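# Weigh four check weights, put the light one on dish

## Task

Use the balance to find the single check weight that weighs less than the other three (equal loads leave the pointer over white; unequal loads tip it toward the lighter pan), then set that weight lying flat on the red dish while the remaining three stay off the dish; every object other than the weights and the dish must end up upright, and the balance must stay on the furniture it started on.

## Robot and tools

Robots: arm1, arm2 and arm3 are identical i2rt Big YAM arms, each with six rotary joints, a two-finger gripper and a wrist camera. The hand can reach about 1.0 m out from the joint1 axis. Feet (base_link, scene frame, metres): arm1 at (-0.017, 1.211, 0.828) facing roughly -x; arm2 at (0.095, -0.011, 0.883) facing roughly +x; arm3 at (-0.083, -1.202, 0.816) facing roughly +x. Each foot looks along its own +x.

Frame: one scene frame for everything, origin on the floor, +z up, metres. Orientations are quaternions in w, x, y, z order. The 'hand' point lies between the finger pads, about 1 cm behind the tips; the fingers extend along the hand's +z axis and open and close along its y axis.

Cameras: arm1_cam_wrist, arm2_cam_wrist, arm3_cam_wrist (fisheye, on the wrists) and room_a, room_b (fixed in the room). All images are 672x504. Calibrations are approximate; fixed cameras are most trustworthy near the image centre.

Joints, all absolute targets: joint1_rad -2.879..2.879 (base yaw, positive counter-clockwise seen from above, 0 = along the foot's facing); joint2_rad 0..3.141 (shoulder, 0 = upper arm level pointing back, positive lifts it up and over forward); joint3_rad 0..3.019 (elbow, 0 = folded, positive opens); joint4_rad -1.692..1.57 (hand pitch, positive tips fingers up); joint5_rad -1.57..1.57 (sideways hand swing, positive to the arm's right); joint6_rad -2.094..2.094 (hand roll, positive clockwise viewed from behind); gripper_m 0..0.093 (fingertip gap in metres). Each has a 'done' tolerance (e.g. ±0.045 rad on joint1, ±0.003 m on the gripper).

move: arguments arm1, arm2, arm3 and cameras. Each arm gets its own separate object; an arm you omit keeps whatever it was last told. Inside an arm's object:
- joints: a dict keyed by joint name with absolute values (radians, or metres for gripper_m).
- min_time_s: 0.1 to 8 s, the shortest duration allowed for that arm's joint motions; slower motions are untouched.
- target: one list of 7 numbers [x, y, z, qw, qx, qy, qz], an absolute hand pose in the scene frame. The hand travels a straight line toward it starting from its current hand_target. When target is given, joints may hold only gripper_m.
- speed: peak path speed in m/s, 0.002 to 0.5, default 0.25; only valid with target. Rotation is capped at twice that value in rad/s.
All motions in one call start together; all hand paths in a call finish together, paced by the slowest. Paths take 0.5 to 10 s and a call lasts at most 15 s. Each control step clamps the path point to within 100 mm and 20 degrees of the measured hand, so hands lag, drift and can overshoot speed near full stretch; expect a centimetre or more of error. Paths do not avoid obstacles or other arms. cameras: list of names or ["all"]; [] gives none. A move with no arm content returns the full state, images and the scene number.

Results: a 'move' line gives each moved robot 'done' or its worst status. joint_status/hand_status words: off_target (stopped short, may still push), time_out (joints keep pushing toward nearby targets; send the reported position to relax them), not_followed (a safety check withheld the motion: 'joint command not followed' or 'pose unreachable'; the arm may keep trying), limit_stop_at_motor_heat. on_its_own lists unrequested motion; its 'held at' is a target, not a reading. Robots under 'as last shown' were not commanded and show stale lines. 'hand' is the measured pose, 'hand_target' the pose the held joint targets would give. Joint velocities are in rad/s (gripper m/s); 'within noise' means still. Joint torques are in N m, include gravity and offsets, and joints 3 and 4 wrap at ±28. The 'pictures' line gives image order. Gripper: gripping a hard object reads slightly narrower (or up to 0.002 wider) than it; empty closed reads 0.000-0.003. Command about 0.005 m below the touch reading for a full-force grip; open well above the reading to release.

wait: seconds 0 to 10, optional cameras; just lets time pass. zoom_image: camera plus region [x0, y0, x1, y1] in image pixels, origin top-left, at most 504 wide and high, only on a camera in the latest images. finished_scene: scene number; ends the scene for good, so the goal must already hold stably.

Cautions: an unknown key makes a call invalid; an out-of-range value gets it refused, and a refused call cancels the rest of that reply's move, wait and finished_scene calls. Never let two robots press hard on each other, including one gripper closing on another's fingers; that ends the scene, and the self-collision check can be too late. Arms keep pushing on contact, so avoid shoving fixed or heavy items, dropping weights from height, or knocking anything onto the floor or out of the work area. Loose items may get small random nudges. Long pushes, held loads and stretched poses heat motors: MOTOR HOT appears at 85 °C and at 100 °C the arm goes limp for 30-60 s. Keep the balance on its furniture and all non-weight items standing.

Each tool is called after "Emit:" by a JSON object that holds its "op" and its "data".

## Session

Emit:
{"op": "move", "data": {}}

Emit:
{"op": "zoom_image", "data": {"camera": "room_a", "region": [270, 190, 390, 290]}}

Emit:
{"op": "zoom_image", "data": {"camera": "room_b", "region": [400, 210, 520, 310]}}

Scene clock: 0.00 s.
Joint torques (N m): no reading
Heat: arm1: hottest joint2_rad 35 °C; arm2: hottest joint2_rad 29 °C; arm3: hottest joint2_rad 34 °C.
Joint velocities: within noise
arm1.joint_positions: joint1_rad=+0.776 joint2_rad=+0.602 joint3_rad=+1.507 joint4_rad=-1.261 joint5_rad=+0.098 joint6_rad=+0.607 gripper_m=+0.09396
arm1.joint_status: not commanded
arm1.hand: x=-0.1701 y=+1.0660 z=+1.4453 quat_wxyz=(-0.349, -0.815, -0.066, +0.458) (m; scene frame)
arm1.hand_target: x=-0.1672 y=+1.0692 z=+1.4585 quat_wxyz=(-0.357, -0.807, -0.065, +0.467) (m; scene frame)
arm1.hand_status: not commanded
arm2.joint_positions: joint1_rad=+0.021 joint2_rad=+0.603 joint3_rad=+1.379 joint4_rad=-1.633 joint5_rad=-0.031 joint6_rad=+0.148 gripper_m=+0.09396
arm2.joint_status: not commanded
arm2.hand: x=-0.0901 y=-0.0176 z=+1.3638 quat_wxyz=(+0.028, +0.934, -0.076, -0.347) (m; scene frame)
arm2.hand_target: x=-0.0886 y=-0.0177 z=+1.3731 quat_wxyz=(+0.029, +0.930, -0.075, -0.358) (m; scene frame)
arm2.hand_status: not commanded
arm3.joint_positions: joint1_rad=+0.525 joint2_rad=+0.628 joint3_rad=+1.422 joint4_rad=-1.611 joint5_rad=-0.278 joint6_rad=-0.485 gripper_m=+0.09396
arm3.joint_status: not commanded
arm3.hand: x=-0.2389 y=-1.3139 z=+1.3216 quat_wxyz=(+0.100, +0.819, +0.423, -0.375) (m; scene frame)
arm3.hand_target: x=-0.2372 y=-1.3133 z=+1.3293 quat_wxyz=(+0.099, +0.815, +0.422, -0.384) (m; scene frame)
arm3.hand_status: not commanded
pictures: arm1_cam_wrist, arm2_cam_wrist, arm3_cam_wrist, room_a, room_b
camera_calibration:
arm1_cam_wrist: T_world_to_cam=[[-0.426578, 0.750242, -0.505142, -0.142259], [0.876534, 0.205232, -0.435395, 0.562627], [-0.22298, -0.628504, -0.74516, 1.8366], [0, 0, 0, 1]] pos_world=[-0.144322, 1.14557, 1.54166]
arm2_cam_wrist: T_world_to_cam=[[0.114776, 0.987548, -0.107587, 0.175562], [0.988832, -0.123942, -0.0827592, 0.205023], [-0.0950631, -0.0968864, -0.990745, 1.46502], [0, 0, 0, 1]] pos_world=[-0.0836141, -0.00602373, 1.48732]
arm3_cam_wrist: T_world_to_cam=[[-0.763962, 0.629021, 0.143855, 0.455582], [0.608574, 0.776494, -0.163383, 1.38403], [-0.214474, -0.0372722, -0.976018, 1.31615], [0, 0, 0, 1]] pos_world=[-0.211956, -1.3122, 1.44517]

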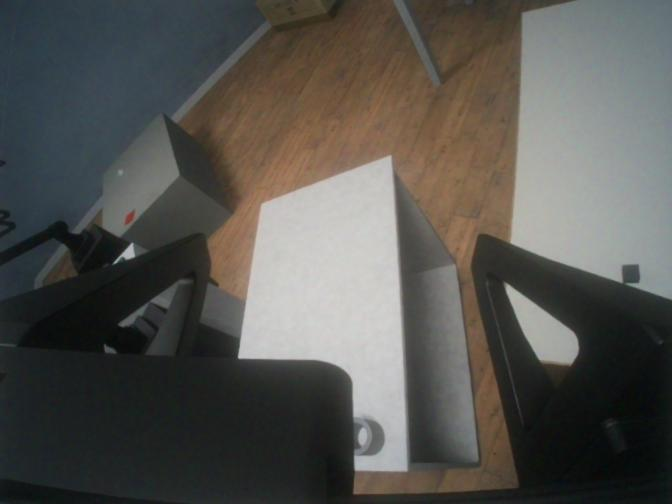

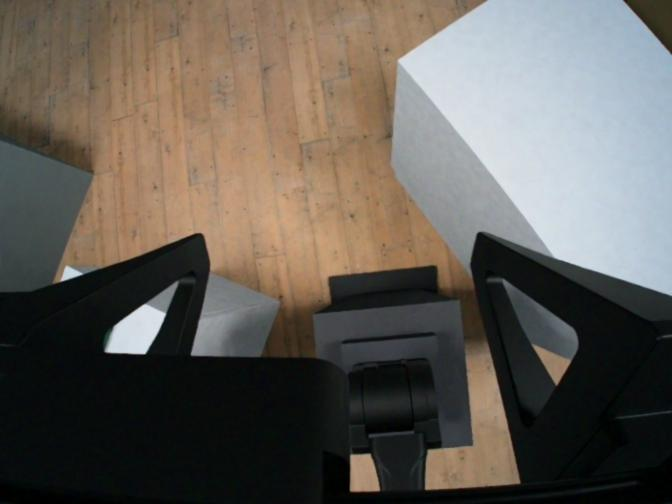

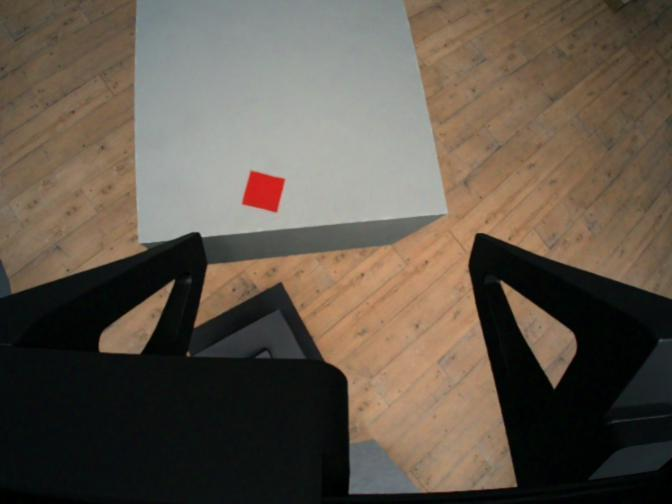

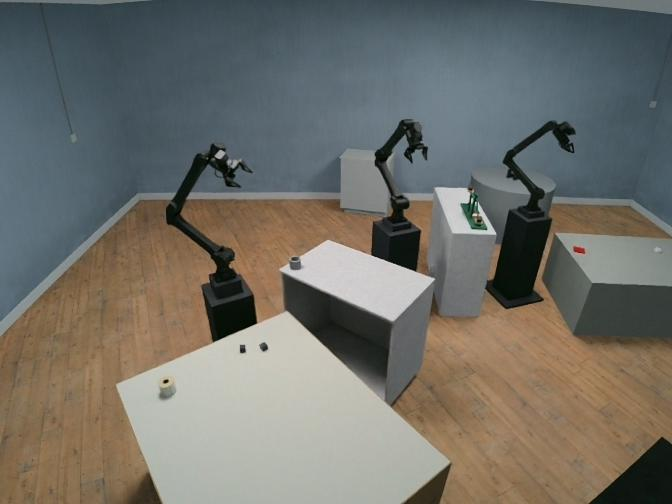

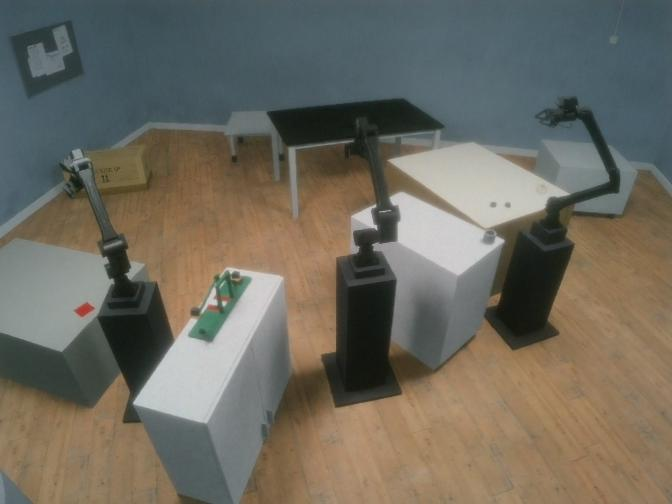

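Scaled by 4.200 from the camera's 672x504 image, which has a finer 960x720 frame.

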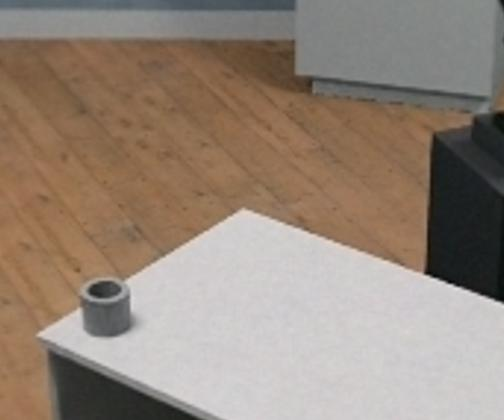

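Scaled by 4.200 from the camera's 672x504 image, which has a finer 960x720 frame.

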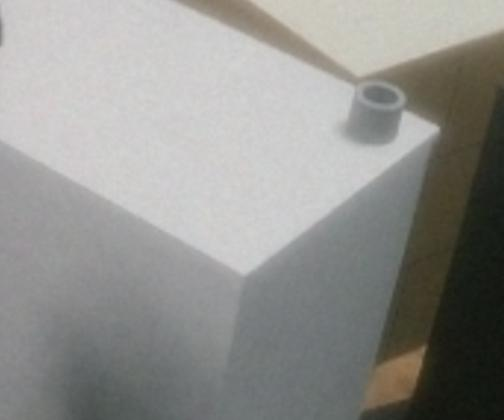

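Balance is near arm3; dish also.

Emit:
{"op": "zoom_image", "data": {"camera": "room_a", "region": [430, 170, 510, 250]}}

Emit:
{"op": "zoom_image", "data": {"camera": "room_b", "region": [170, 255, 270, 355]}}

Emit:
{"op": "zoom_image", "data": {"camera": "room_b", "region": [0, 250, 160, 410]}}

Scaled by 6.300 from the camera's 672x504 image, which has a finer 960x720 frame.

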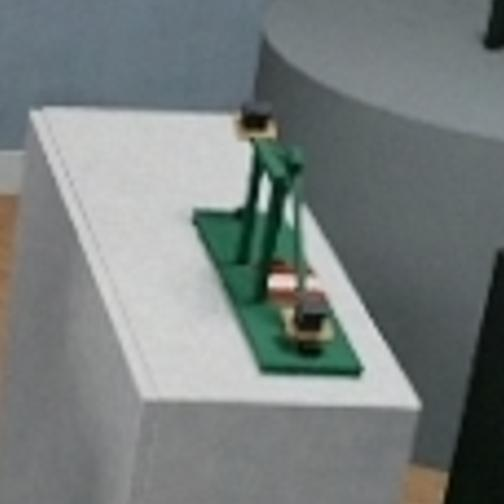

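Scaled by 5.040 from the camera's 672x504 image, which has a finer 960x720 frame.

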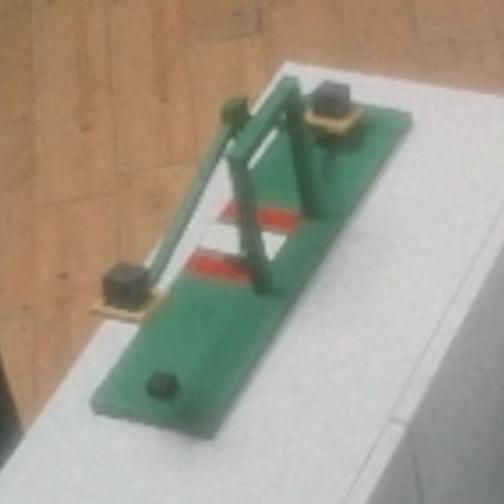

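Scaled by 3.150 from the camera's 672x504 image, which has a finer 960x720 frame.

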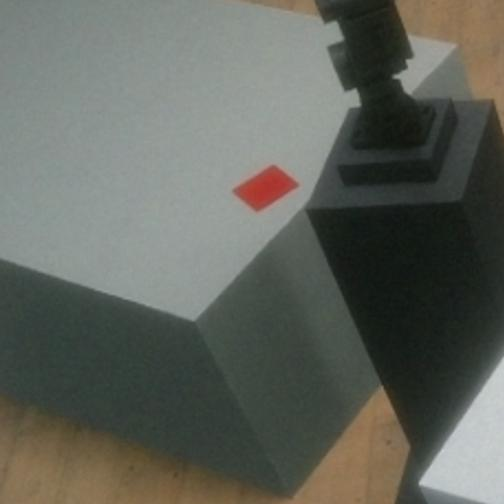

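Emit:
{"op": "move", "data": {"arm3": {"joints":{"joint1_rad":0.7,"joint2_rad":1.2,"joint3_rad":1.6,"joint4_rad":-1.45,"joint5_rad":0,"joint6_rad":0,"gripper_m":0.065}}, "cameras": ["arm3_cam_wrist"]}}

Emit:
{"op": "zoom_image", "data": {"camera": "arm3_cam_wrist", "region": [150, 50, 550, 350]}}

Scene clock: 2.23 s.
Joint torques (N m): arm1=[-0.21 2.78 9.92 2.06 0.09 -0.13] | arm2=[1.38 2.32 10.78 1.81 -0.02 0.09] | arm3=[-0.62 -9.17 9.35 1.69 0.15 0.06]
Heat: arm1: hottest joint2_rad 35 °C; arm2: hottest joint2_rad 29 °C; arm3: hottest joint2_rad 34 °C.
move: arm3 done
Joint velocities: within noise
arm1, arm2: as last shown
arm3.joint_positions: joint1_rad=+0.693 joint2_rad=+1.204 joint3_rad=+1.586 joint4_rad=-1.458 joint5_rad=-0.003 joint6_rad=-0.009 gripper_m=+0.06510
arm3.joint_status: all done
arm3.hand: x=-0.4449 y=-1.4139 z=+1.2509 quat_wxyz=(+0.060, +0.935, +0.255, -0.240) (m; scene frame)
arm3.hand_target: x=-0.4449 y=-1.4171 z=+1.2601 quat_wxyz=(+0.064, +0.932, +0.253, -0.252) (m; scene frame)
arm3.hand_status: not commanded
pictures: arm3_cam_wrist
camera_calibration:
arm3_cam_wrist: T_world_to_cam=[[-0.497099, 0.867681, 0.00476691, 1.00138], [0.861771, 0.493057, 0.119353, 0.933712], [0.10121, 0.0634383, -0.99284, 1.5032], [0, 0, 0, 1]] pos_world=[-0.459, -1.42461, 1.37622]

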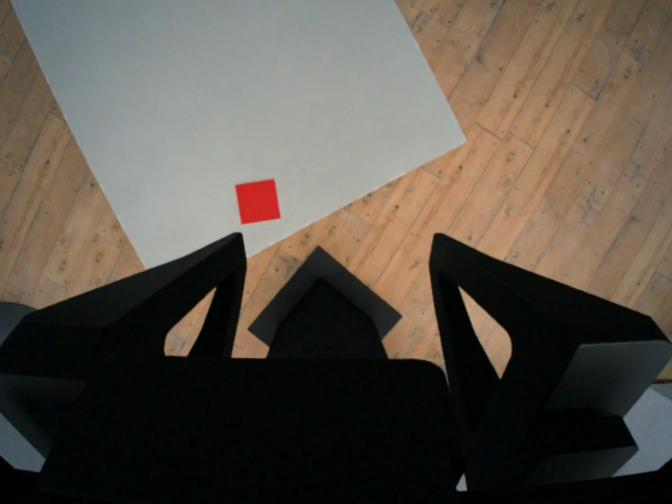

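Scaled by 1.260 from the camera's 672x504 image, which has a finer 960x720 frame.

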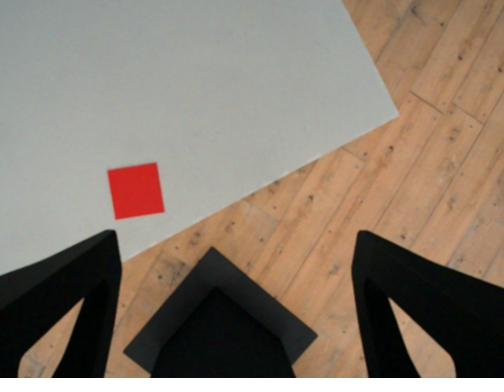

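Emit:
{"op": "move", "data": {"arm3": {"joints":{"joint1_rad":-2.27,"joint2_rad":1.2,"joint3_rad":1.7,"joint4_rad":-1.4},"min_time_s":2.5}, "cameras": ["arm3_cam_wrist"]}}

Emit:
{"op": "zoom_image", "data": {"camera": "arm3_cam_wrist", "region": [150, 0, 550, 300]}}

Scene clock: 5.97 s.
Joint torques (N m): arm1=[-0.73 2.96 9.89 2.03 0.11 -0.12] | arm2=[1.49 2.37 10.76 1.74 -0.02 0.08] | arm3=[-1.55 -9.23 11.6 2.02 0.06 0.03]
Heat: arm1: hottest joint2_rad 35 °C; arm2: hottest joint2_rad 29 °C; arm3: hottest joint2_rad 34 °C.
move: arm3 done
Joint velocities: within noise
arm1, arm2: as last shown
arm3.joint_positions: joint1_rad=-2.264 joint2_rad=+1.204 joint3_rad=+1.654 joint4_rad=-1.413 joint5_rad=-0.001 joint6_rad=-0.008 gripper_m=+0.06510
arm3.joint_status: all done
arm3.hand: x=+0.2523 y=-0.9224 z=+1.2856 quat_wxyz=(-0.278, +0.332, -0.895, -0.107) (m; scene frame)
arm3.hand_target: x=+0.2562 y=-0.9231 z=+1.3116 quat_wxyz=(-0.306, +0.322, -0.888, -0.117) (m; scene frame)
arm3.hand_status: not commanded
pictures: arm3_cam_wrist
camera_calibration:
arm3_cam_wrist: T_world_to_cam=[[0.64687, -0.762473, -0.013939, -0.846782], [-0.762314, -0.64702, 0.0155657, -0.421989], [-0.0208872, 0.000556861, -0.999782, 1.41762], [0, 0, 0, 1]] pos_world=[0.25568, -0.919473, 1.41207]

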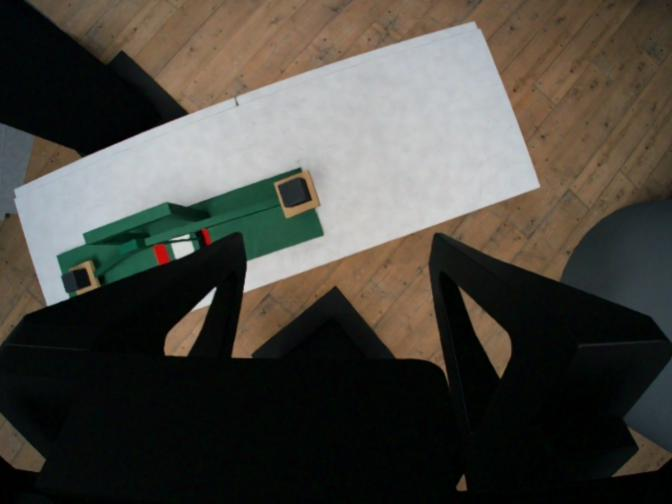

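Scaled by 1.260 from the camera's 672x504 image, which has a finer 960x720 frame.

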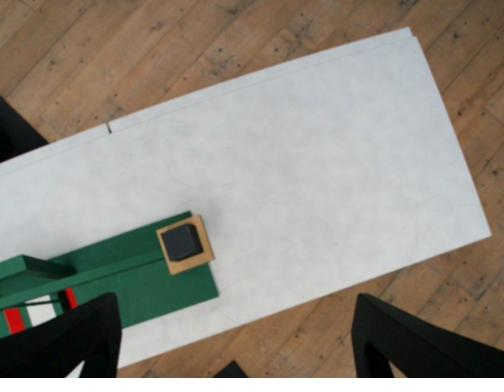

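Emit:
{"op": "move", "data": {"arm3": {"target":[0.268,-0.835,1.08,0.113,-0.4957,0.8586,0.0653],"speed":0.3}, "cameras": ["arm3_cam_wrist"]}}

Emit:
{"op": "zoom_image", "data": {"camera": "arm3_cam_wrist", "region": [150, 50, 550, 350]}}

Scene clock: 8.37 s.
Joint torques (N m): arm1=[-0.67 2.96 9.84 2.07 0.12 -0.16] | arm2=[1.55 2.26 10.77 1.78 -0.02 0.07] | arm3=[-0.44 -13.1 9.14 1.42 -0.12 -0.13]
Heat: arm1: hottest joint2_rad 35 °C; arm2: hottest joint2_rad 29 °C; arm3: hottest joint2_rad 34 °C.
move: arm3 done
Joint velocities: within noise
arm1, arm2: as last shown
arm3.joint_positions: joint1_rad=-2.181 joint2_rad=+1.485 joint3_rad=+1.468 joint4_rad=-1.303 joint5_rad=-0.053 joint6_rad=-0.238 gripper_m=+0.06510
arm3.joint_status: not commanded
arm3.hand: x=+0.2657 y=-0.8420 z=+1.0825 quat_wxyz=(-0.111, +0.489, -0.863, -0.064) (m; scene frame)
arm3.hand_target: x=+0.2679 y=-0.8351 z=+1.0801 quat_wxyz=(-0.113, +0.496, -0.859, -0.065) (m; scene frame)
arm3.hand_status: done (0.008 m and 0.9 deg from the pose sent, 0.224 m and 27.4 deg at the start)
pictures: arm3_cam_wrist
camera_calibration:
arm3_cam_wrist: T_world_to_cam=[[0.852824, -0.522172, -0.00522279, -0.65886], [-0.486525, -0.798158, 0.355298, -0.924821], [-0.189695, -0.300465, -0.934739, 0.935751], [0, 0, 0, 1]] pos_world=[0.289451, -0.801031, 1.19983]

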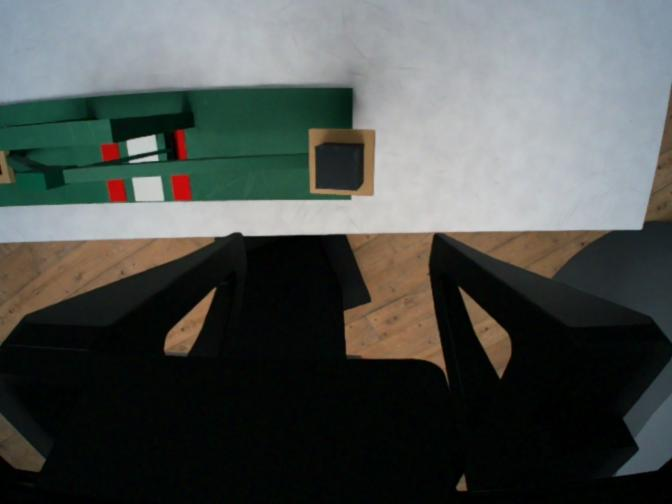

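Scaled by 1.260 from the camera's 672x504 image, which has a finer 960x720 frame.

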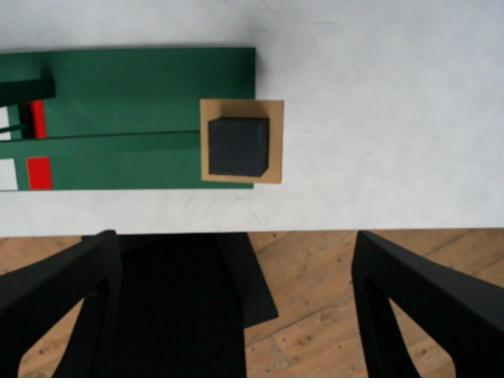

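Emit:
{"op": "move", "data": {"arm3": {"target":[0.269,-0.825,0.975,0.113,-0.4957,0.8586,0.0653],"speed":0.2}, "cameras": ["arm3_cam_wrist","room_b"]}}

Emit:
{"op": "zoom_image", "data": {"camera": "arm3_cam_wrist", "region": [190, 110, 510, 350]}}

Emit:
{"op": "zoom_image", "data": {"camera": "room_b", "region": [160, 260, 240, 340]}}

Scene clock: 10.17 s.
Joint torques (N m): arm1=[-0.38 2.9 9.89 2.14 0.11 -0.13] | arm2=[1.32 2.26 10.73 1.76 -0.04 0.07] | arm3=[-0.44 -13.04 8.28 1.43 -0.01 -0.02]
Heat: arm1: hottest joint2_rad 35 °C; arm2: hottest joint3_rad 30 °C; arm3: hottest joint2_rad 35 °C.
move: arm3 off_target
Joint velocities: within noise
arm1, arm2: as last shown
arm3.joint_positions: joint1_rad=-2.172 joint2_rad=+1.541 joint3_rad=+1.269 joint4_rad=-1.032 joint5_rad=-0.053 joint6_rad=-0.238 gripper_m=+0.06510
arm3.joint_status: not commanded
arm3.hand: x=+0.2692 y=-0.8303 z=+0.9845 quat_wxyz=(-0.118, +0.493, -0.859, -0.066) (m; scene frame)
arm3.hand_target: x=+0.2688 y=-0.8252 z=+0.9750 quat_wxyz=(-0.113, +0.496, -0.859, -0.065) (m; scene frame)
arm3.hand_status: off_target (0.011 m and 0.6 deg from the pose sent, 0.109 m and 0.9 deg at the start)
pictures: arm3_cam_wrist, room_b
camera_calibration:
arm3_cam_wrist: T_world_to_cam=[[0.857739, -0.514082, -0.00176499, -0.654255], [-0.482625, -0.806428, 0.341683, -0.873471], [-0.177077, -0.292223, -0.939813, 0.856783], [0, 0, 0, 1]] pos_world=[0.291338, -0.79036, 1.10251]

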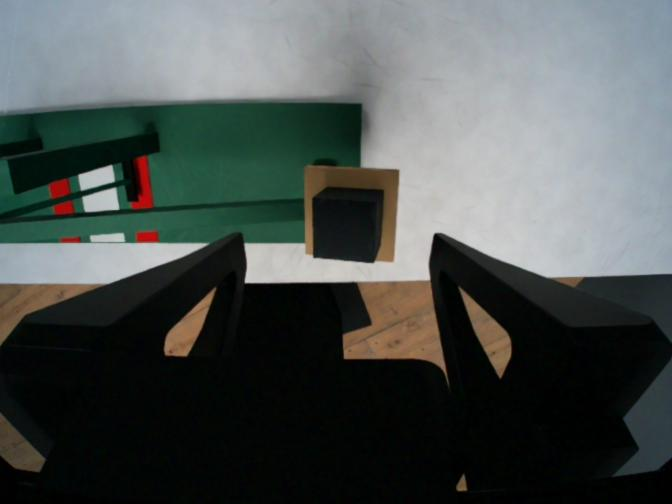

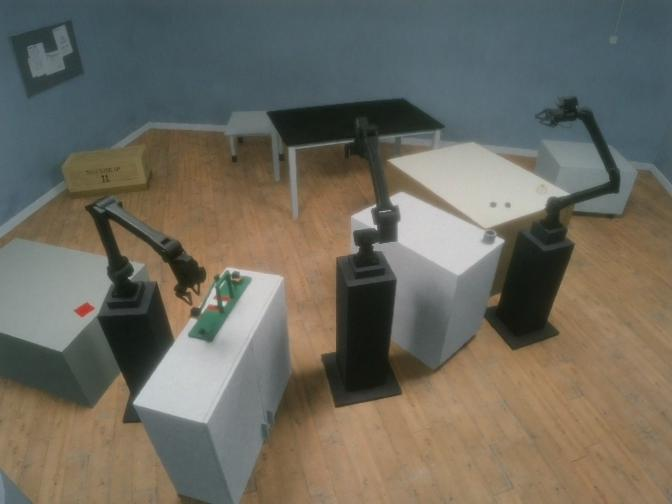

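Scaled by 1.575 from the camera's 672x504 image, which has a finer 960x720 frame.

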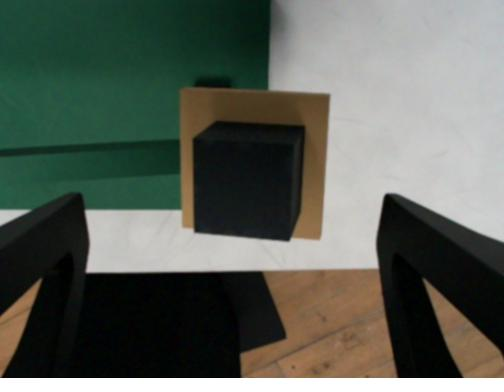

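Scaled by 6.300 from the camera's 672x504 image, which has a finer 960x720 frame.

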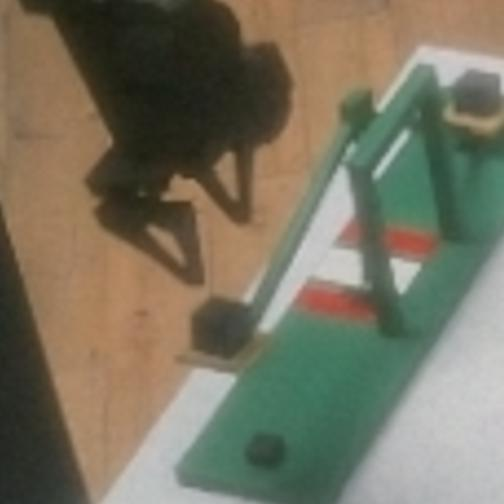

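Emit:
{"op": "move", "data": {"arm3": {"target":[0.2655,-0.839,0.897,0.113,-0.4957,0.8586,0.0653],"speed":0.12}, "cameras": ["arm3_cam_wrist","room_b"]}}

Emit:
{"op": "zoom_image", "data": {"camera": "arm3_cam_wrist", "region": [190, 110, 510, 350]}}

Emit:
{"op": "zoom_image", "data": {"camera": "room_b", "region": [160, 260, 240, 340]}}

Scene clock: 12.13 s.
Joint torques (N m): arm1=[-0.56 2.9 9.88 2.09 0.11 -0.13] | arm2=[1.44 2.26 10.74 1.76 -0.03 0.09] | arm3=[-1.49 -12.57 7.53 1.37 -0.17 -0.13]
Heat: arm1: hottest joint2_rad 35 °C; arm2: hottest joint3_rad 30 °C; arm3: hottest joint2_rad 35 °C.
move: arm3 off_target
Joint velocities: within noise
arm1, arm2: as last shown
arm3.joint_positions: joint1_rad=-2.175 joint2_rad=+1.585 joint3_rad=+1.112 joint4_rad=-0.821 joint5_rad=-0.053 joint6_rad=-0.245 gripper_m=+0.06509
arm3.joint_status: not commanded
arm3.hand: x=+0.2635 y=-0.8374 z=+0.9109 quat_wxyz=(-0.123, +0.494, -0.858, -0.067) (m; scene frame)
arm3.hand_target: x=+0.2653 y=-0.8393 z=+0.8973 quat_wxyz=(-0.113, +0.496, -0.859, -0.065) (m; scene frame)
arm3.hand_status: off_target (0.014 m and 1.2 deg from the pose sent, 0.088 m and 0.6 deg at the start)
pictures: arm3_cam_wrist, room_b
camera_calibration:
arm3_cam_wrist: T_world_to_cam=[[0.859217, -0.511609, 0.0016047, -0.654474], [-0.482965, -0.810068, 0.332468, -0.851402], [-0.168794, -0.286437, -0.943113, 0.79024], [0, 0, 0, 1]] pos_world=[0.284525, -0.798174, 1.0294]

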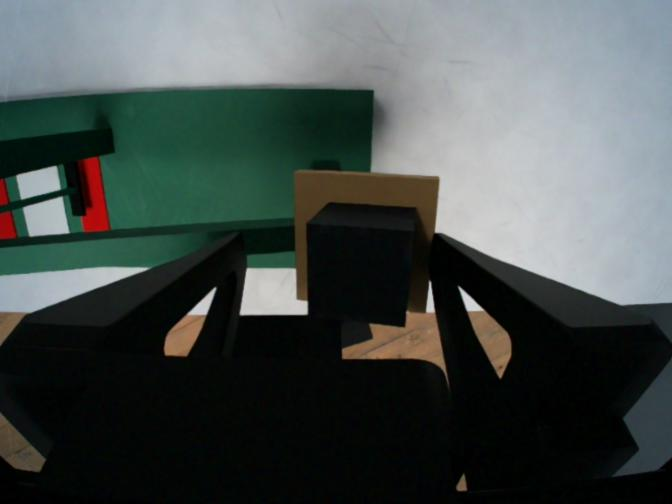

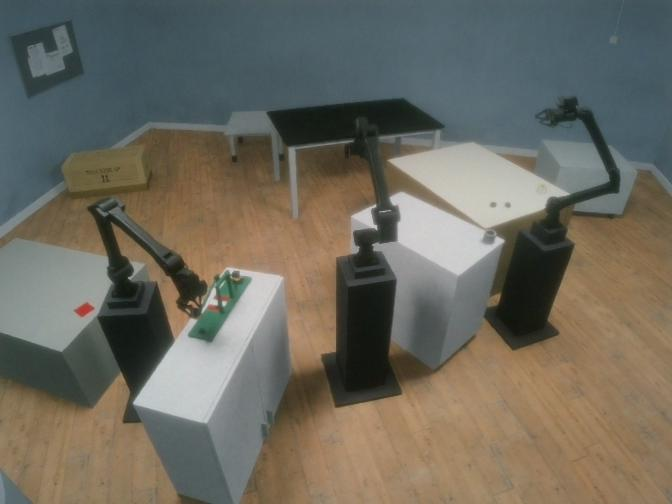

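Scaled by 1.575 from the camera's 672x504 image, which has a finer 960x720 frame.

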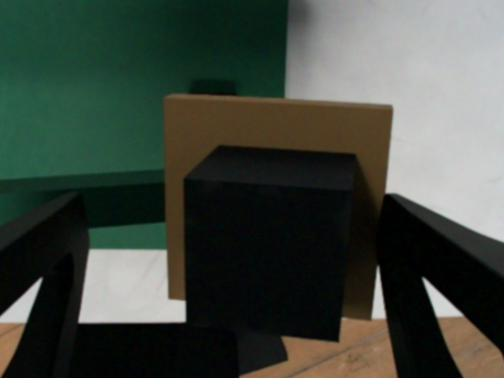

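Scaled by 6.300 from the camera's 672x504 image, which has a finer 960x720 frame.

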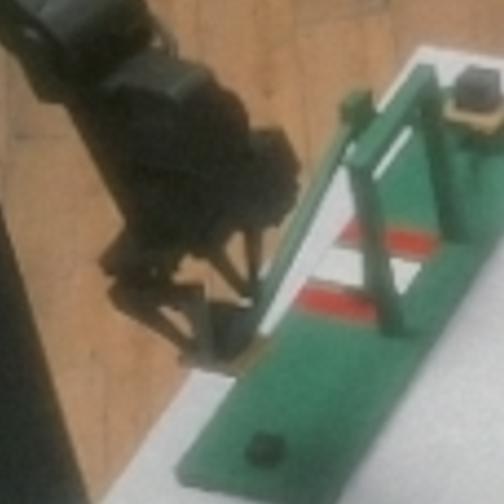

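Emit:
{"op": "move", "data": {"arm3": {"target":[0.2715,-0.844,0.895,0.113,-0.4957,0.8586,0.0653],"speed":0.08}, "cameras": ["arm3_cam_wrist"]}}

Emit:
{"op": "zoom_image", "data": {"camera": "arm3_cam_wrist", "region": [190, 110, 510, 350]}}

Scene clock: 13.47 s.
Joint torques (N m): arm1=[-0.15 3.25 9.94 2.18 0.08 -0.11] | arm2=[1.38 2.02 10.7 1.77 -0.03 0.07] | arm3=[-1.61 -12.4 7.45 1.44 -0.15 -0.09]
Heat: arm1: hottest joint2_rad 35 °C; arm2: hottest joint3_rad 31 °C; arm3: hottest joint2_rad 35 °C.
move: arm3 off_target
Joint velocities: within noise
arm1, arm2: as last shown
arm3.joint_positions: joint1_rad=-2.193 joint2_rad=+1.585 joint3_rad=+1.112 joint4_rad=-0.819 joint5_rad=-0.058 joint6_rad=-0.260 gripper_m=+0.06509
arm3.joint_status: not commanded
arm3.hand: x=+0.2695 y=-0.8424 z=+0.9110 quat_wxyz=(-0.124, +0.494, -0.858, -0.068) (m; scene frame)
arm3.hand_target: x=+0.2710 y=-0.8443 z=+0.8954 quat_wxyz=(-0.113, +0.496, -0.859, -0.065) (m; scene frame)
arm3.hand_status: off_target (0.016 m and 1.3 deg from the pose sent, 0.019 m and 1.1 deg at the start)
pictures: arm3_cam_wrist
camera_calibration:
arm3_cam_wrist: T_world_to_cam=[[0.858729, -0.512425, 0.00233331, -0.663483], [-0.48446, -0.810364, 0.329559, -0.849854], [-0.166984, -0.284133, -0.944132, 0.79223], [0, 0, 0, 1]] pos_world=[0.290321, -0.803578, 1.0296]

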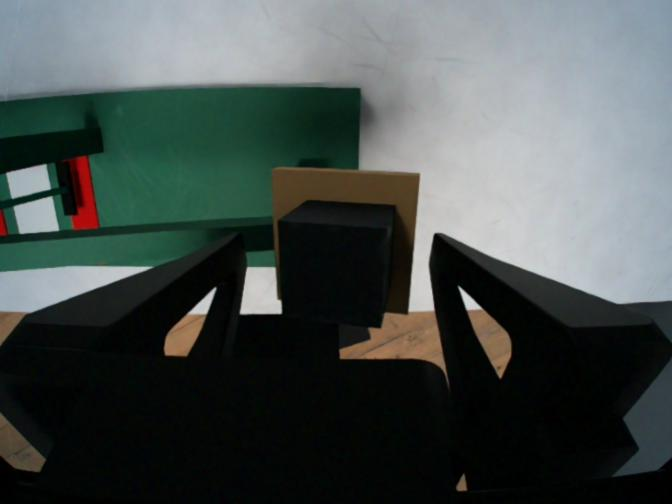

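Scaled by 1.575 from the camera's 672x504 image, which has a finer 960x720 frame.

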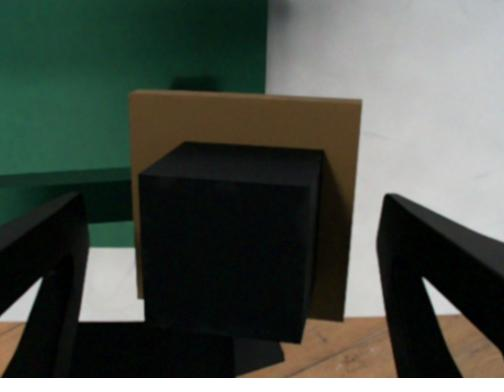

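Emit:
{"op": "move", "data": {"arm3": {"target":[0.2705,-0.839,0.95,0.113,-0.4957,0.8586,0.0653],"speed":0.1}}}

Emit:
{"op": "move", "data": {"arm3": {"target":[0.2713,-0.842,0.91,0.113,-0.4957,0.8586,0.0653],"speed":0.1}, "cameras": ["arm3_cam_wrist"]}}

Emit:
{"op": "zoom_image", "data": {"camera": "arm3_cam_wrist", "region": [190, 110, 510, 350]}}

Scene clock: 15.13 s.
Joint torques (N m): arm1=[-0.21 2.9 10.02 2.15 0.13 -0.15] | arm2=[1.26 2.26 10.76 1.78 -0.04 0.09] | arm3=[-0.56 -15.33 10.99 0.76 -0.06 -0.03]
Heat: arm1: hottest joint3_rad 36 °C; arm2: hottest joint3_rad 31 °C; arm3: hottest joint2_rad 35 °C.
move: arm3 off_target
Joint velocities: within noise
arm1, arm2: as last shown
arm3.joint_positions: joint1_rad=-2.193 joint2_rad=+1.570 joint3_rad=+1.155 joint4_rad=-0.945 joint5_rad=-0.058 joint6_rad=-0.261 gripper_m=+0.06509
arm3.joint_status: not commanded
arm3.hand: x=+0.2609 y=-0.8511 z=+0.9282 quat_wxyz=(-0.092, +0.495, -0.862, -0.059) (m; scene frame)
arm3.hand_target: x=+0.2699 y=-0.8395 z=+0.9501 quat_wxyz=(-0.113, +0.496, -0.859, -0.065) (m; scene frame)
arm3.hand_status: off_target (0.027 m and 2.5 deg from the pose sent, 0.039 m and 1.3 deg at the start)
pictures: none

Scene clock: 16.27 s.
Joint torques (N m): arm1=[-0.15 3.08 10 2.14 0.09 -0.17] | arm2=[1.49 2.2 10.71 1.73 -0.03 0.1] | arm3=[-1.14 -12.28 7.47 1.43 -0.12 -0.1]
Heat: arm1: hottest joint3_rad 36 °C; arm2: hottest joint3_rad 31 °C; arm3: hottest joint2_rad 35 °C.
move: arm3 off_target
Joint velocities: within noise
arm1.joint_positions: joint1_rad=+0.776 joint2_rad=+0.602 joint3_rad=+1.507 joint4_rad=-1.261 joint5_rad=+0.098 joint6_rad=+0.607 gripper_m=+0.09396
arm1.joint_status: not commanded
arm1.hand: x=-0.1701 y=+1.0660 z=+1.4453 quat_wxyz=(-0.349, -0.815, -0.066, +0.458) (m; scene frame)
arm1.hand_target: x=-0.1672 y=+1.0692 z=+1.4585 quat_wxyz=(-0.357, -0.807, -0.065, +0.467) (m; scene frame)
arm1.hand_status: not commanded
arm2.joint_positions: joint1_rad=+0.021 joint2_rad=+0.603 joint3_rad=+1.379 joint4_rad=-1.633 joint5_rad=-0.031 joint6_rad=+0.148 gripper_m=+0.09396
arm2.joint_status: not commanded
arm2.hand: x=-0.0901 y=-0.0176 z=+1.3638 quat_wxyz=(+0.028, +0.934, -0.076, -0.347) (m; scene frame)
arm2.hand_target: x=-0.0886 y=-0.0177 z=+1.3731 quat_wxyz=(+0.029, +0.930, -0.075, -0.358) (m; scene frame)
arm2.hand_status: not commanded
arm3.joint_positions: joint1_rad=-2.193 joint2_rad=+1.570 joint3_rad=+1.137 joint4_rad=-0.859 joint5_rad=-0.058 joint6_rad=-0.261 gripper_m=+0.06509
arm3.joint_status: not commanded
arm3.hand: x=+0.2705 y=-0.8416 z=+0.9260 quat_wxyz=(-0.124, +0.494, -0.858, -0.068) (m; scene frame)
arm3.hand_target: x=+0.2709 y=-0.8422 z=+0.9104 quat_wxyz=(-0.113, +0.496, -0.859, -0.065) (m; scene frame)
arm3.hand_status: off_target (0.016 m and 1.4 deg from the pose sent, 0.023 m and 2.5 deg at the start)
pictures: arm3_cam_wrist
camera_calibration:
arm3_cam_wrist: T_world_to_cam=[[0.858902, -0.512133, 0.00246873, -0.663924], [-0.484287, -0.810614, 0.329196, -0.853538], [-0.166591, -0.283943, -0.944258, 0.806956], [0, 0, 0, 1]] pos_world=[0.29132, -0.802778, 1.0446]

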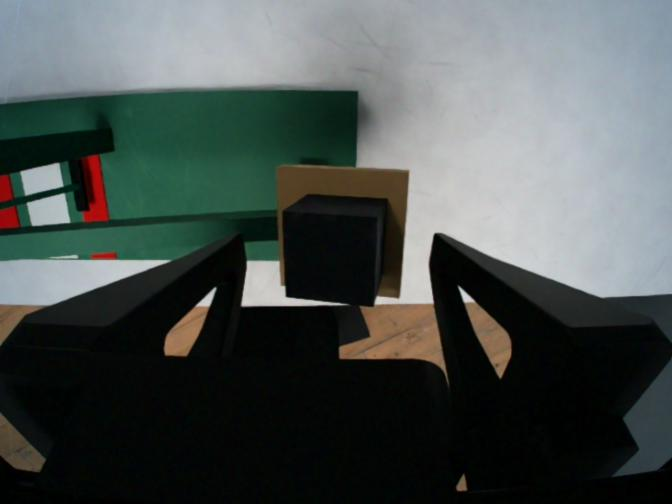

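Scaled by 1.575 from the camera's 672x504 image, which has a finer 960x720 frame.

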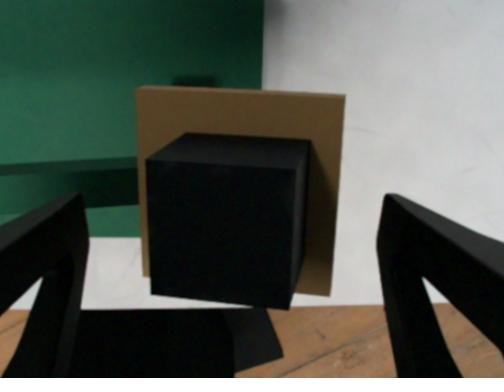

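Emit:
{"op": "move", "data": {"arm3": {"joints":{"gripper_m":0.044}}}}

Emit:
{"op": "move", "data": {"arm3": {"joints":{"gripper_m":0.022}}, "cameras": ["arm3_cam_wrist"]}}

Emit:
{"op": "zoom_image", "data": {"camera": "arm3_cam_wrist", "region": [190, 110, 510, 350]}}

Scene clock: 17.10 s.
Joint torques (N m): arm1=[-0.21 3.19 9.88 2.04 0.07 -0.16] | arm2=[1.55 2.14 10.77 1.77 -0.04 0.1] | arm3=[-1.2 -12.4 7.46 1.46 -0.12 -0.1]
Heat: arm1: hottest joint3_rad 36 °C; arm2: hottest joint3_rad 31 °C; arm3: hottest joint2_rad 35 °C.
move: arm3 done
Joint velocities: within noise
arm1, arm2: as last shown
arm3.joint_positions: joint1_rad=-2.193 joint2_rad=+1.570 joint3_rad=+1.137 joint4_rad=-0.859 joint5_rad=-0.058 joint6_rad=-0.261 gripper_m=+0.04419
arm3.joint_status: all done
arm3.hand: x=+0.2705 y=-0.8416 z=+0.9260 quat_wxyz=(-0.124, +0.494, -0.858, -0.068) (m; scene frame)
arm3.hand_target: x=+0.2709 y=-0.8423 z=+0.9104 quat_wxyz=(-0.113, +0.496, -0.859, -0.065) (m; scene frame)
arm3.hand_status: not commanded
pictures: none

Scene clock: 17.60 s.
Joint torques (N m): arm1=[-0.44 3.02 10.04 2.14 0.08 -0.15] | arm2=[1.38 2.32 10.74 1.77 -0.03 0.09] | arm3=[-1.14 -12.28 7.51 1.46 -0.03 -0.09]
Heat: arm1: hottest joint3_rad 36 °C; arm2: hottest joint3_rad 31 °C; arm3: hottest joint2_rad 35 °C.
move: arm3 off_target
Joint velocities: within noise
arm1, arm2: as last shown
arm3.joint_positions: joint1_rad=-2.193 joint2_rad=+1.570 joint3_rad=+1.137 joint4_rad=-0.859 joint5_rad=-0.060 joint6_rad=-0.261 gripper_m=+0.03091
arm3.joint_status: gripper_m off_target (ended at +0.03094, target +0.02200)
arm3.hand: x=+0.2703 y=-0.8414 z=+0.9260 quat_wxyz=(-0.124, +0.494, -0.858, -0.069) (m; scene frame)
arm3.hand_target: x=+0.2709 y=-0.8423 z=+0.9104 quat_wxyz=(-0.113, +0.496, -0.859, -0.065) (m; scene frame)
arm3.hand_status: not commanded
pictures: arm3_cam_wrist
camera_calibration:
arm3_cam_wrist: T_world_to_cam=[[0.859207, -0.511628, 0.000750116, -0.661678], [-0.483399, -0.81132, 0.328764, -0.853912], [-0.167596, -0.282839, -0.944412, 0.808401], [0, 0, 0, 1]] pos_world=[0.291223, -0.802681, 1.0447]

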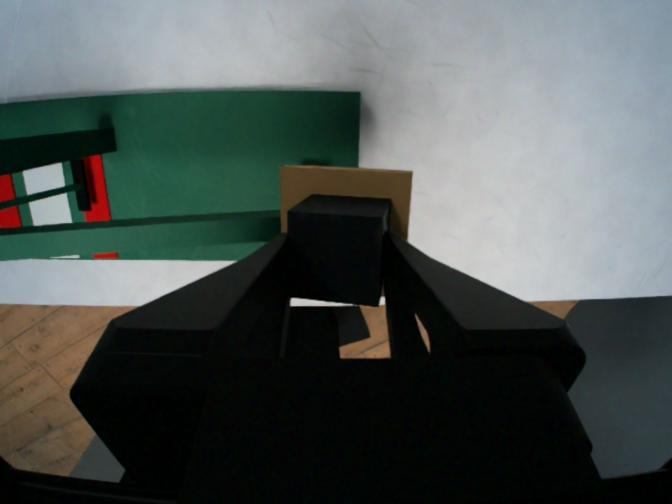

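Scaled by 1.575 from the camera's 672x504 image, which has a finer 960x720 frame.

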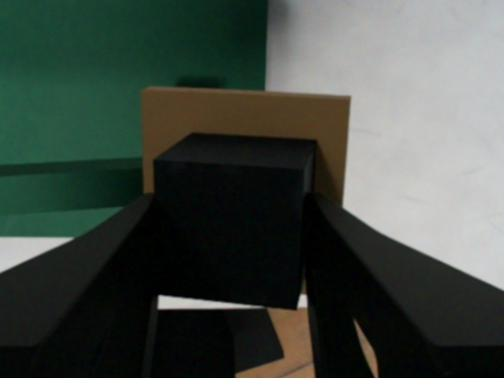

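Gripped; lift.

Emit:
{"op": "move", "data": {"arm3": {"target":[0.268,-0.845,1.08,0.113,-0.4957,0.8586,0.0653],"speed":0.15}, "cameras": ["arm3_cam_wrist"]}}

Scene clock: 19.63 s.
Joint torques (N m): arm1=[-0.44 2.84 10.03 2.11 0.09 -0.11] | arm2=[1.61 2.2 10.71 1.73 -0.03 0.08] | arm3=[-0.85 -14.92 12.37 0.64 0 -0.06]
Heat: arm1: hottest joint3_rad 36 °C; arm2: hottest joint3_rad 32 °C; arm3: hottest joint2_rad 35 °C.
move: arm3 off_target
Joint velocities: within noise
arm1, arm2: as last shown
arm3.joint_positions: joint1_rad=-2.193 joint2_rad=+1.490 joint3_rad=+1.399 joint4_rad=-1.283 joint5_rad=-0.060 joint6_rad=-0.261 gripper_m=+0.03091
arm3.joint_status: not commanded
arm3.hand: x=+0.2596 y=-0.8538 z=+1.0511 quat_wxyz=(-0.085, +0.496, -0.862, -0.059) (m; scene frame)
arm3.hand_target: x=+0.2670 y=-0.8459 z=+1.0799 quat_wxyz=(-0.113, +0.496, -0.859, -0.065) (m; scene frame)
arm3.hand_status: off_target (0.031 m and 3.4 deg from the pose sent, 0.154 m and 1.3 deg at the start)
pictures: arm3_cam_wrist
camera_calibration:
arm3_cam_wrist: T_world_to_cam=[[0.859056, -0.511487, -0.0200753, -0.636851], [-0.461373, -0.790684, 0.402434, -0.975716], [-0.221713, -0.336451, -0.915229, 0.858812], [0, 0, 0, 1]] pos_world=[0.287331, -0.808276, 1.16589]

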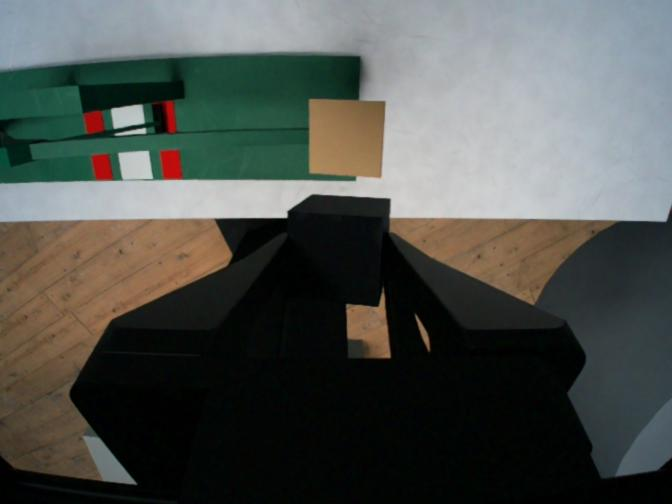

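Emit:
{"op": "move", "data": {"arm3": {"joints":{"joint2_rad":1.1,"joint3_rad":1.5,"joint4_rad":-1.5,"joint5_rad":0,"joint6_rad":0},"min_time_s":1.2}}}

Emit:
{"op": "move", "data": {"arm3": {"joints":{"joint1_rad":1.1},"min_time_s":2.5}, "cameras": ["arm3_cam_wrist"]}}

Scene clock: 21.70 s.
Joint torques (N m): arm1=[-0.73 3.08 9.77 2.22 0.11 -0.13] | arm2=[1.49 2.37 10.71 1.76 -0.03 0.08] | arm3=[-0.97 -7.71 11.67 1.03 0.13 0]
Heat: arm1: hottest joint3_rad 37 °C; arm2: hottest joint3_rad 32 °C; arm3: hottest joint2_rad 35 °C.
move: arm3 done
Joint velocities: within noise
arm1, arm2: as last shown
arm3.joint_positions: joint1_rad=-2.193 joint2_rad=+1.103 joint3_rad=+1.454 joint4_rad=-1.494 joint5_rad=-0.003 joint6_rad=-0.009 gripper_m=+0.03091
arm3.joint_status: all done
arm3.hand: x=+0.1864 y=-0.9421 z=+1.2203 quat_wxyz=(-0.193, +0.374, -0.903, -0.085) (m; scene frame)
arm3.hand_target: x=+0.1878 y=-0.9408 z=+1.2418 quat_wxyz=(-0.213, +0.368, -0.900, -0.093) (m; scene frame)
arm3.hand_status: not commanded
pictures: none

Scene clock: 24.67 s.
Joint torques (N m): arm1=[-0.32 3.19 9.91 2.17 0.09 -0.16] | arm2=[1.67 2.2 10.7 1.77 -0.03 0.09] | arm3=[-0.67 -7.65 11.7 1.05 0.06 0.03]
Heat: arm1: hottest joint3_rad 37 °C; arm2: hottest joint3_rad 33 °C; arm3: hottest joint2_rad 35 °C.
move: arm3 done
Joint velocities: within noise
arm1, arm2: as last shown
arm3.joint_positions: joint1_rad=+1.094 joint2_rad=+1.103 joint3_rad=+1.454 joint4_rad=-1.494 joint5_rad=+0.000 joint6_rad=-0.008 gripper_m=+0.03091
arm3.joint_status: all done
arm3.hand: x=-0.3054 y=-1.5009 z=+1.2217 quat_wxyz=(+0.089, +0.873, +0.439, -0.193) (m; scene frame)
arm3.hand_target: x=-0.3044 y=-1.5038 z=+1.2431 quat_wxyz=(+0.100, +0.869, +0.436, -0.211) (m; scene frame)
arm3.hand_status: not commanded
pictures: arm3_cam_wrist
camera_calibration:
arm3_cam_wrist: T_world_to_cam=[[-0.795022, 0.606525, 0.0082273, 0.659234], [0.596816, 0.779728, 0.189302, 1.12376], [0.108401, 0.15541, -0.981884, 1.59242], [0, 0, 0, 1]] pos_world=[-0.319192, -1.52355, 1.34542]

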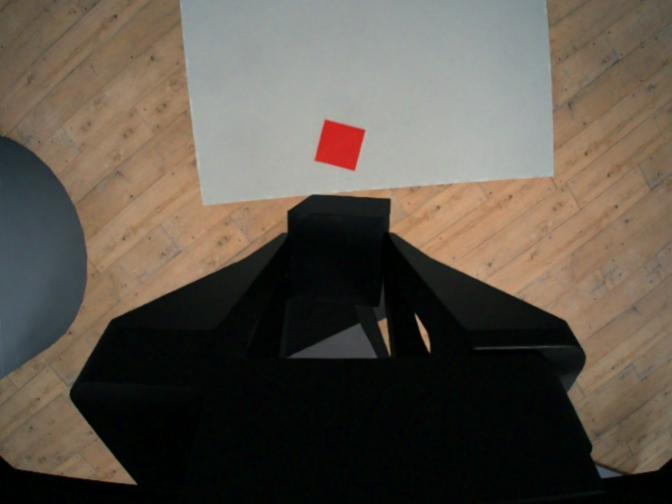

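Emit:
{"op": "move", "data": {"arm3": {"target":[-0.372,-1.575,0.70,0.0593,0.8833,0.4501,-0.1163],"speed":0.3}, "cameras": ["arm3_cam_wrist"]}}

Scene clock: 27.97 s.
Joint torques (N m): arm1=[-0.56 3.25 10.03 2.15 0.12 -0.16] | arm2=[1.44 2.2 10.73 1.74 -0.03 0.08] | arm3=[-1.96 -14.39 6.37 1.42 -0.09 -0.14]
Heat: arm1: hottest joint3_rad 37 °C; arm2: hottest joint3_rad 33 °C; arm3: hottest joint2_rad 35 °C.
move: arm3 off_target
Joint velocities: within noise
arm1, arm2: as last shown
arm3.joint_positions: joint1_rad=+1.089 joint2_rad=+1.933 joint3_rad=+0.851 joint4_rad=-0.253 joint5_rad=-0.016 joint6_rad=-0.021 gripper_m=+0.03091
arm3.joint_status: not commanded
arm3.hand: x=-0.3604 y=-1.5649 z=+0.6989 quat_wxyz=(+0.054, +0.885, +0.450, -0.105) (m; scene frame)
arm3.hand_target: x=-0.3719 y=-1.5747 z=+0.7004 quat_wxyz=(+0.059, +0.883, +0.450, -0.116) (m; scene frame)
arm3.hand_status: off_target (0.015 m and 1.4 deg from the pose sent, 0.531 m and 9.7 deg at the start)
pictures: arm3_cam_wrist
camera_calibration:
arm3_cam_wrist: T_world_to_cam=[[-0.801623, 0.59782, -0.00347318, 0.650861], [0.553542, 0.74442, 0.373403, 1.10599], [0.225813, 0.297406, -0.927663, 1.32167], [0, 0, 0, 1]] pos_world=[-0.388916, -1.60549, 0.815347]

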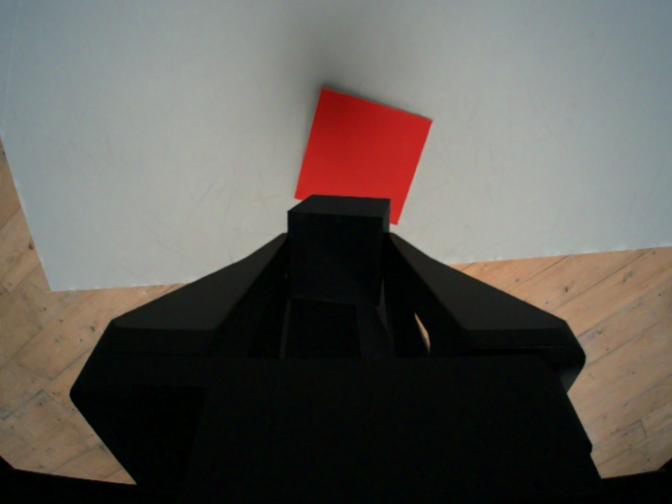

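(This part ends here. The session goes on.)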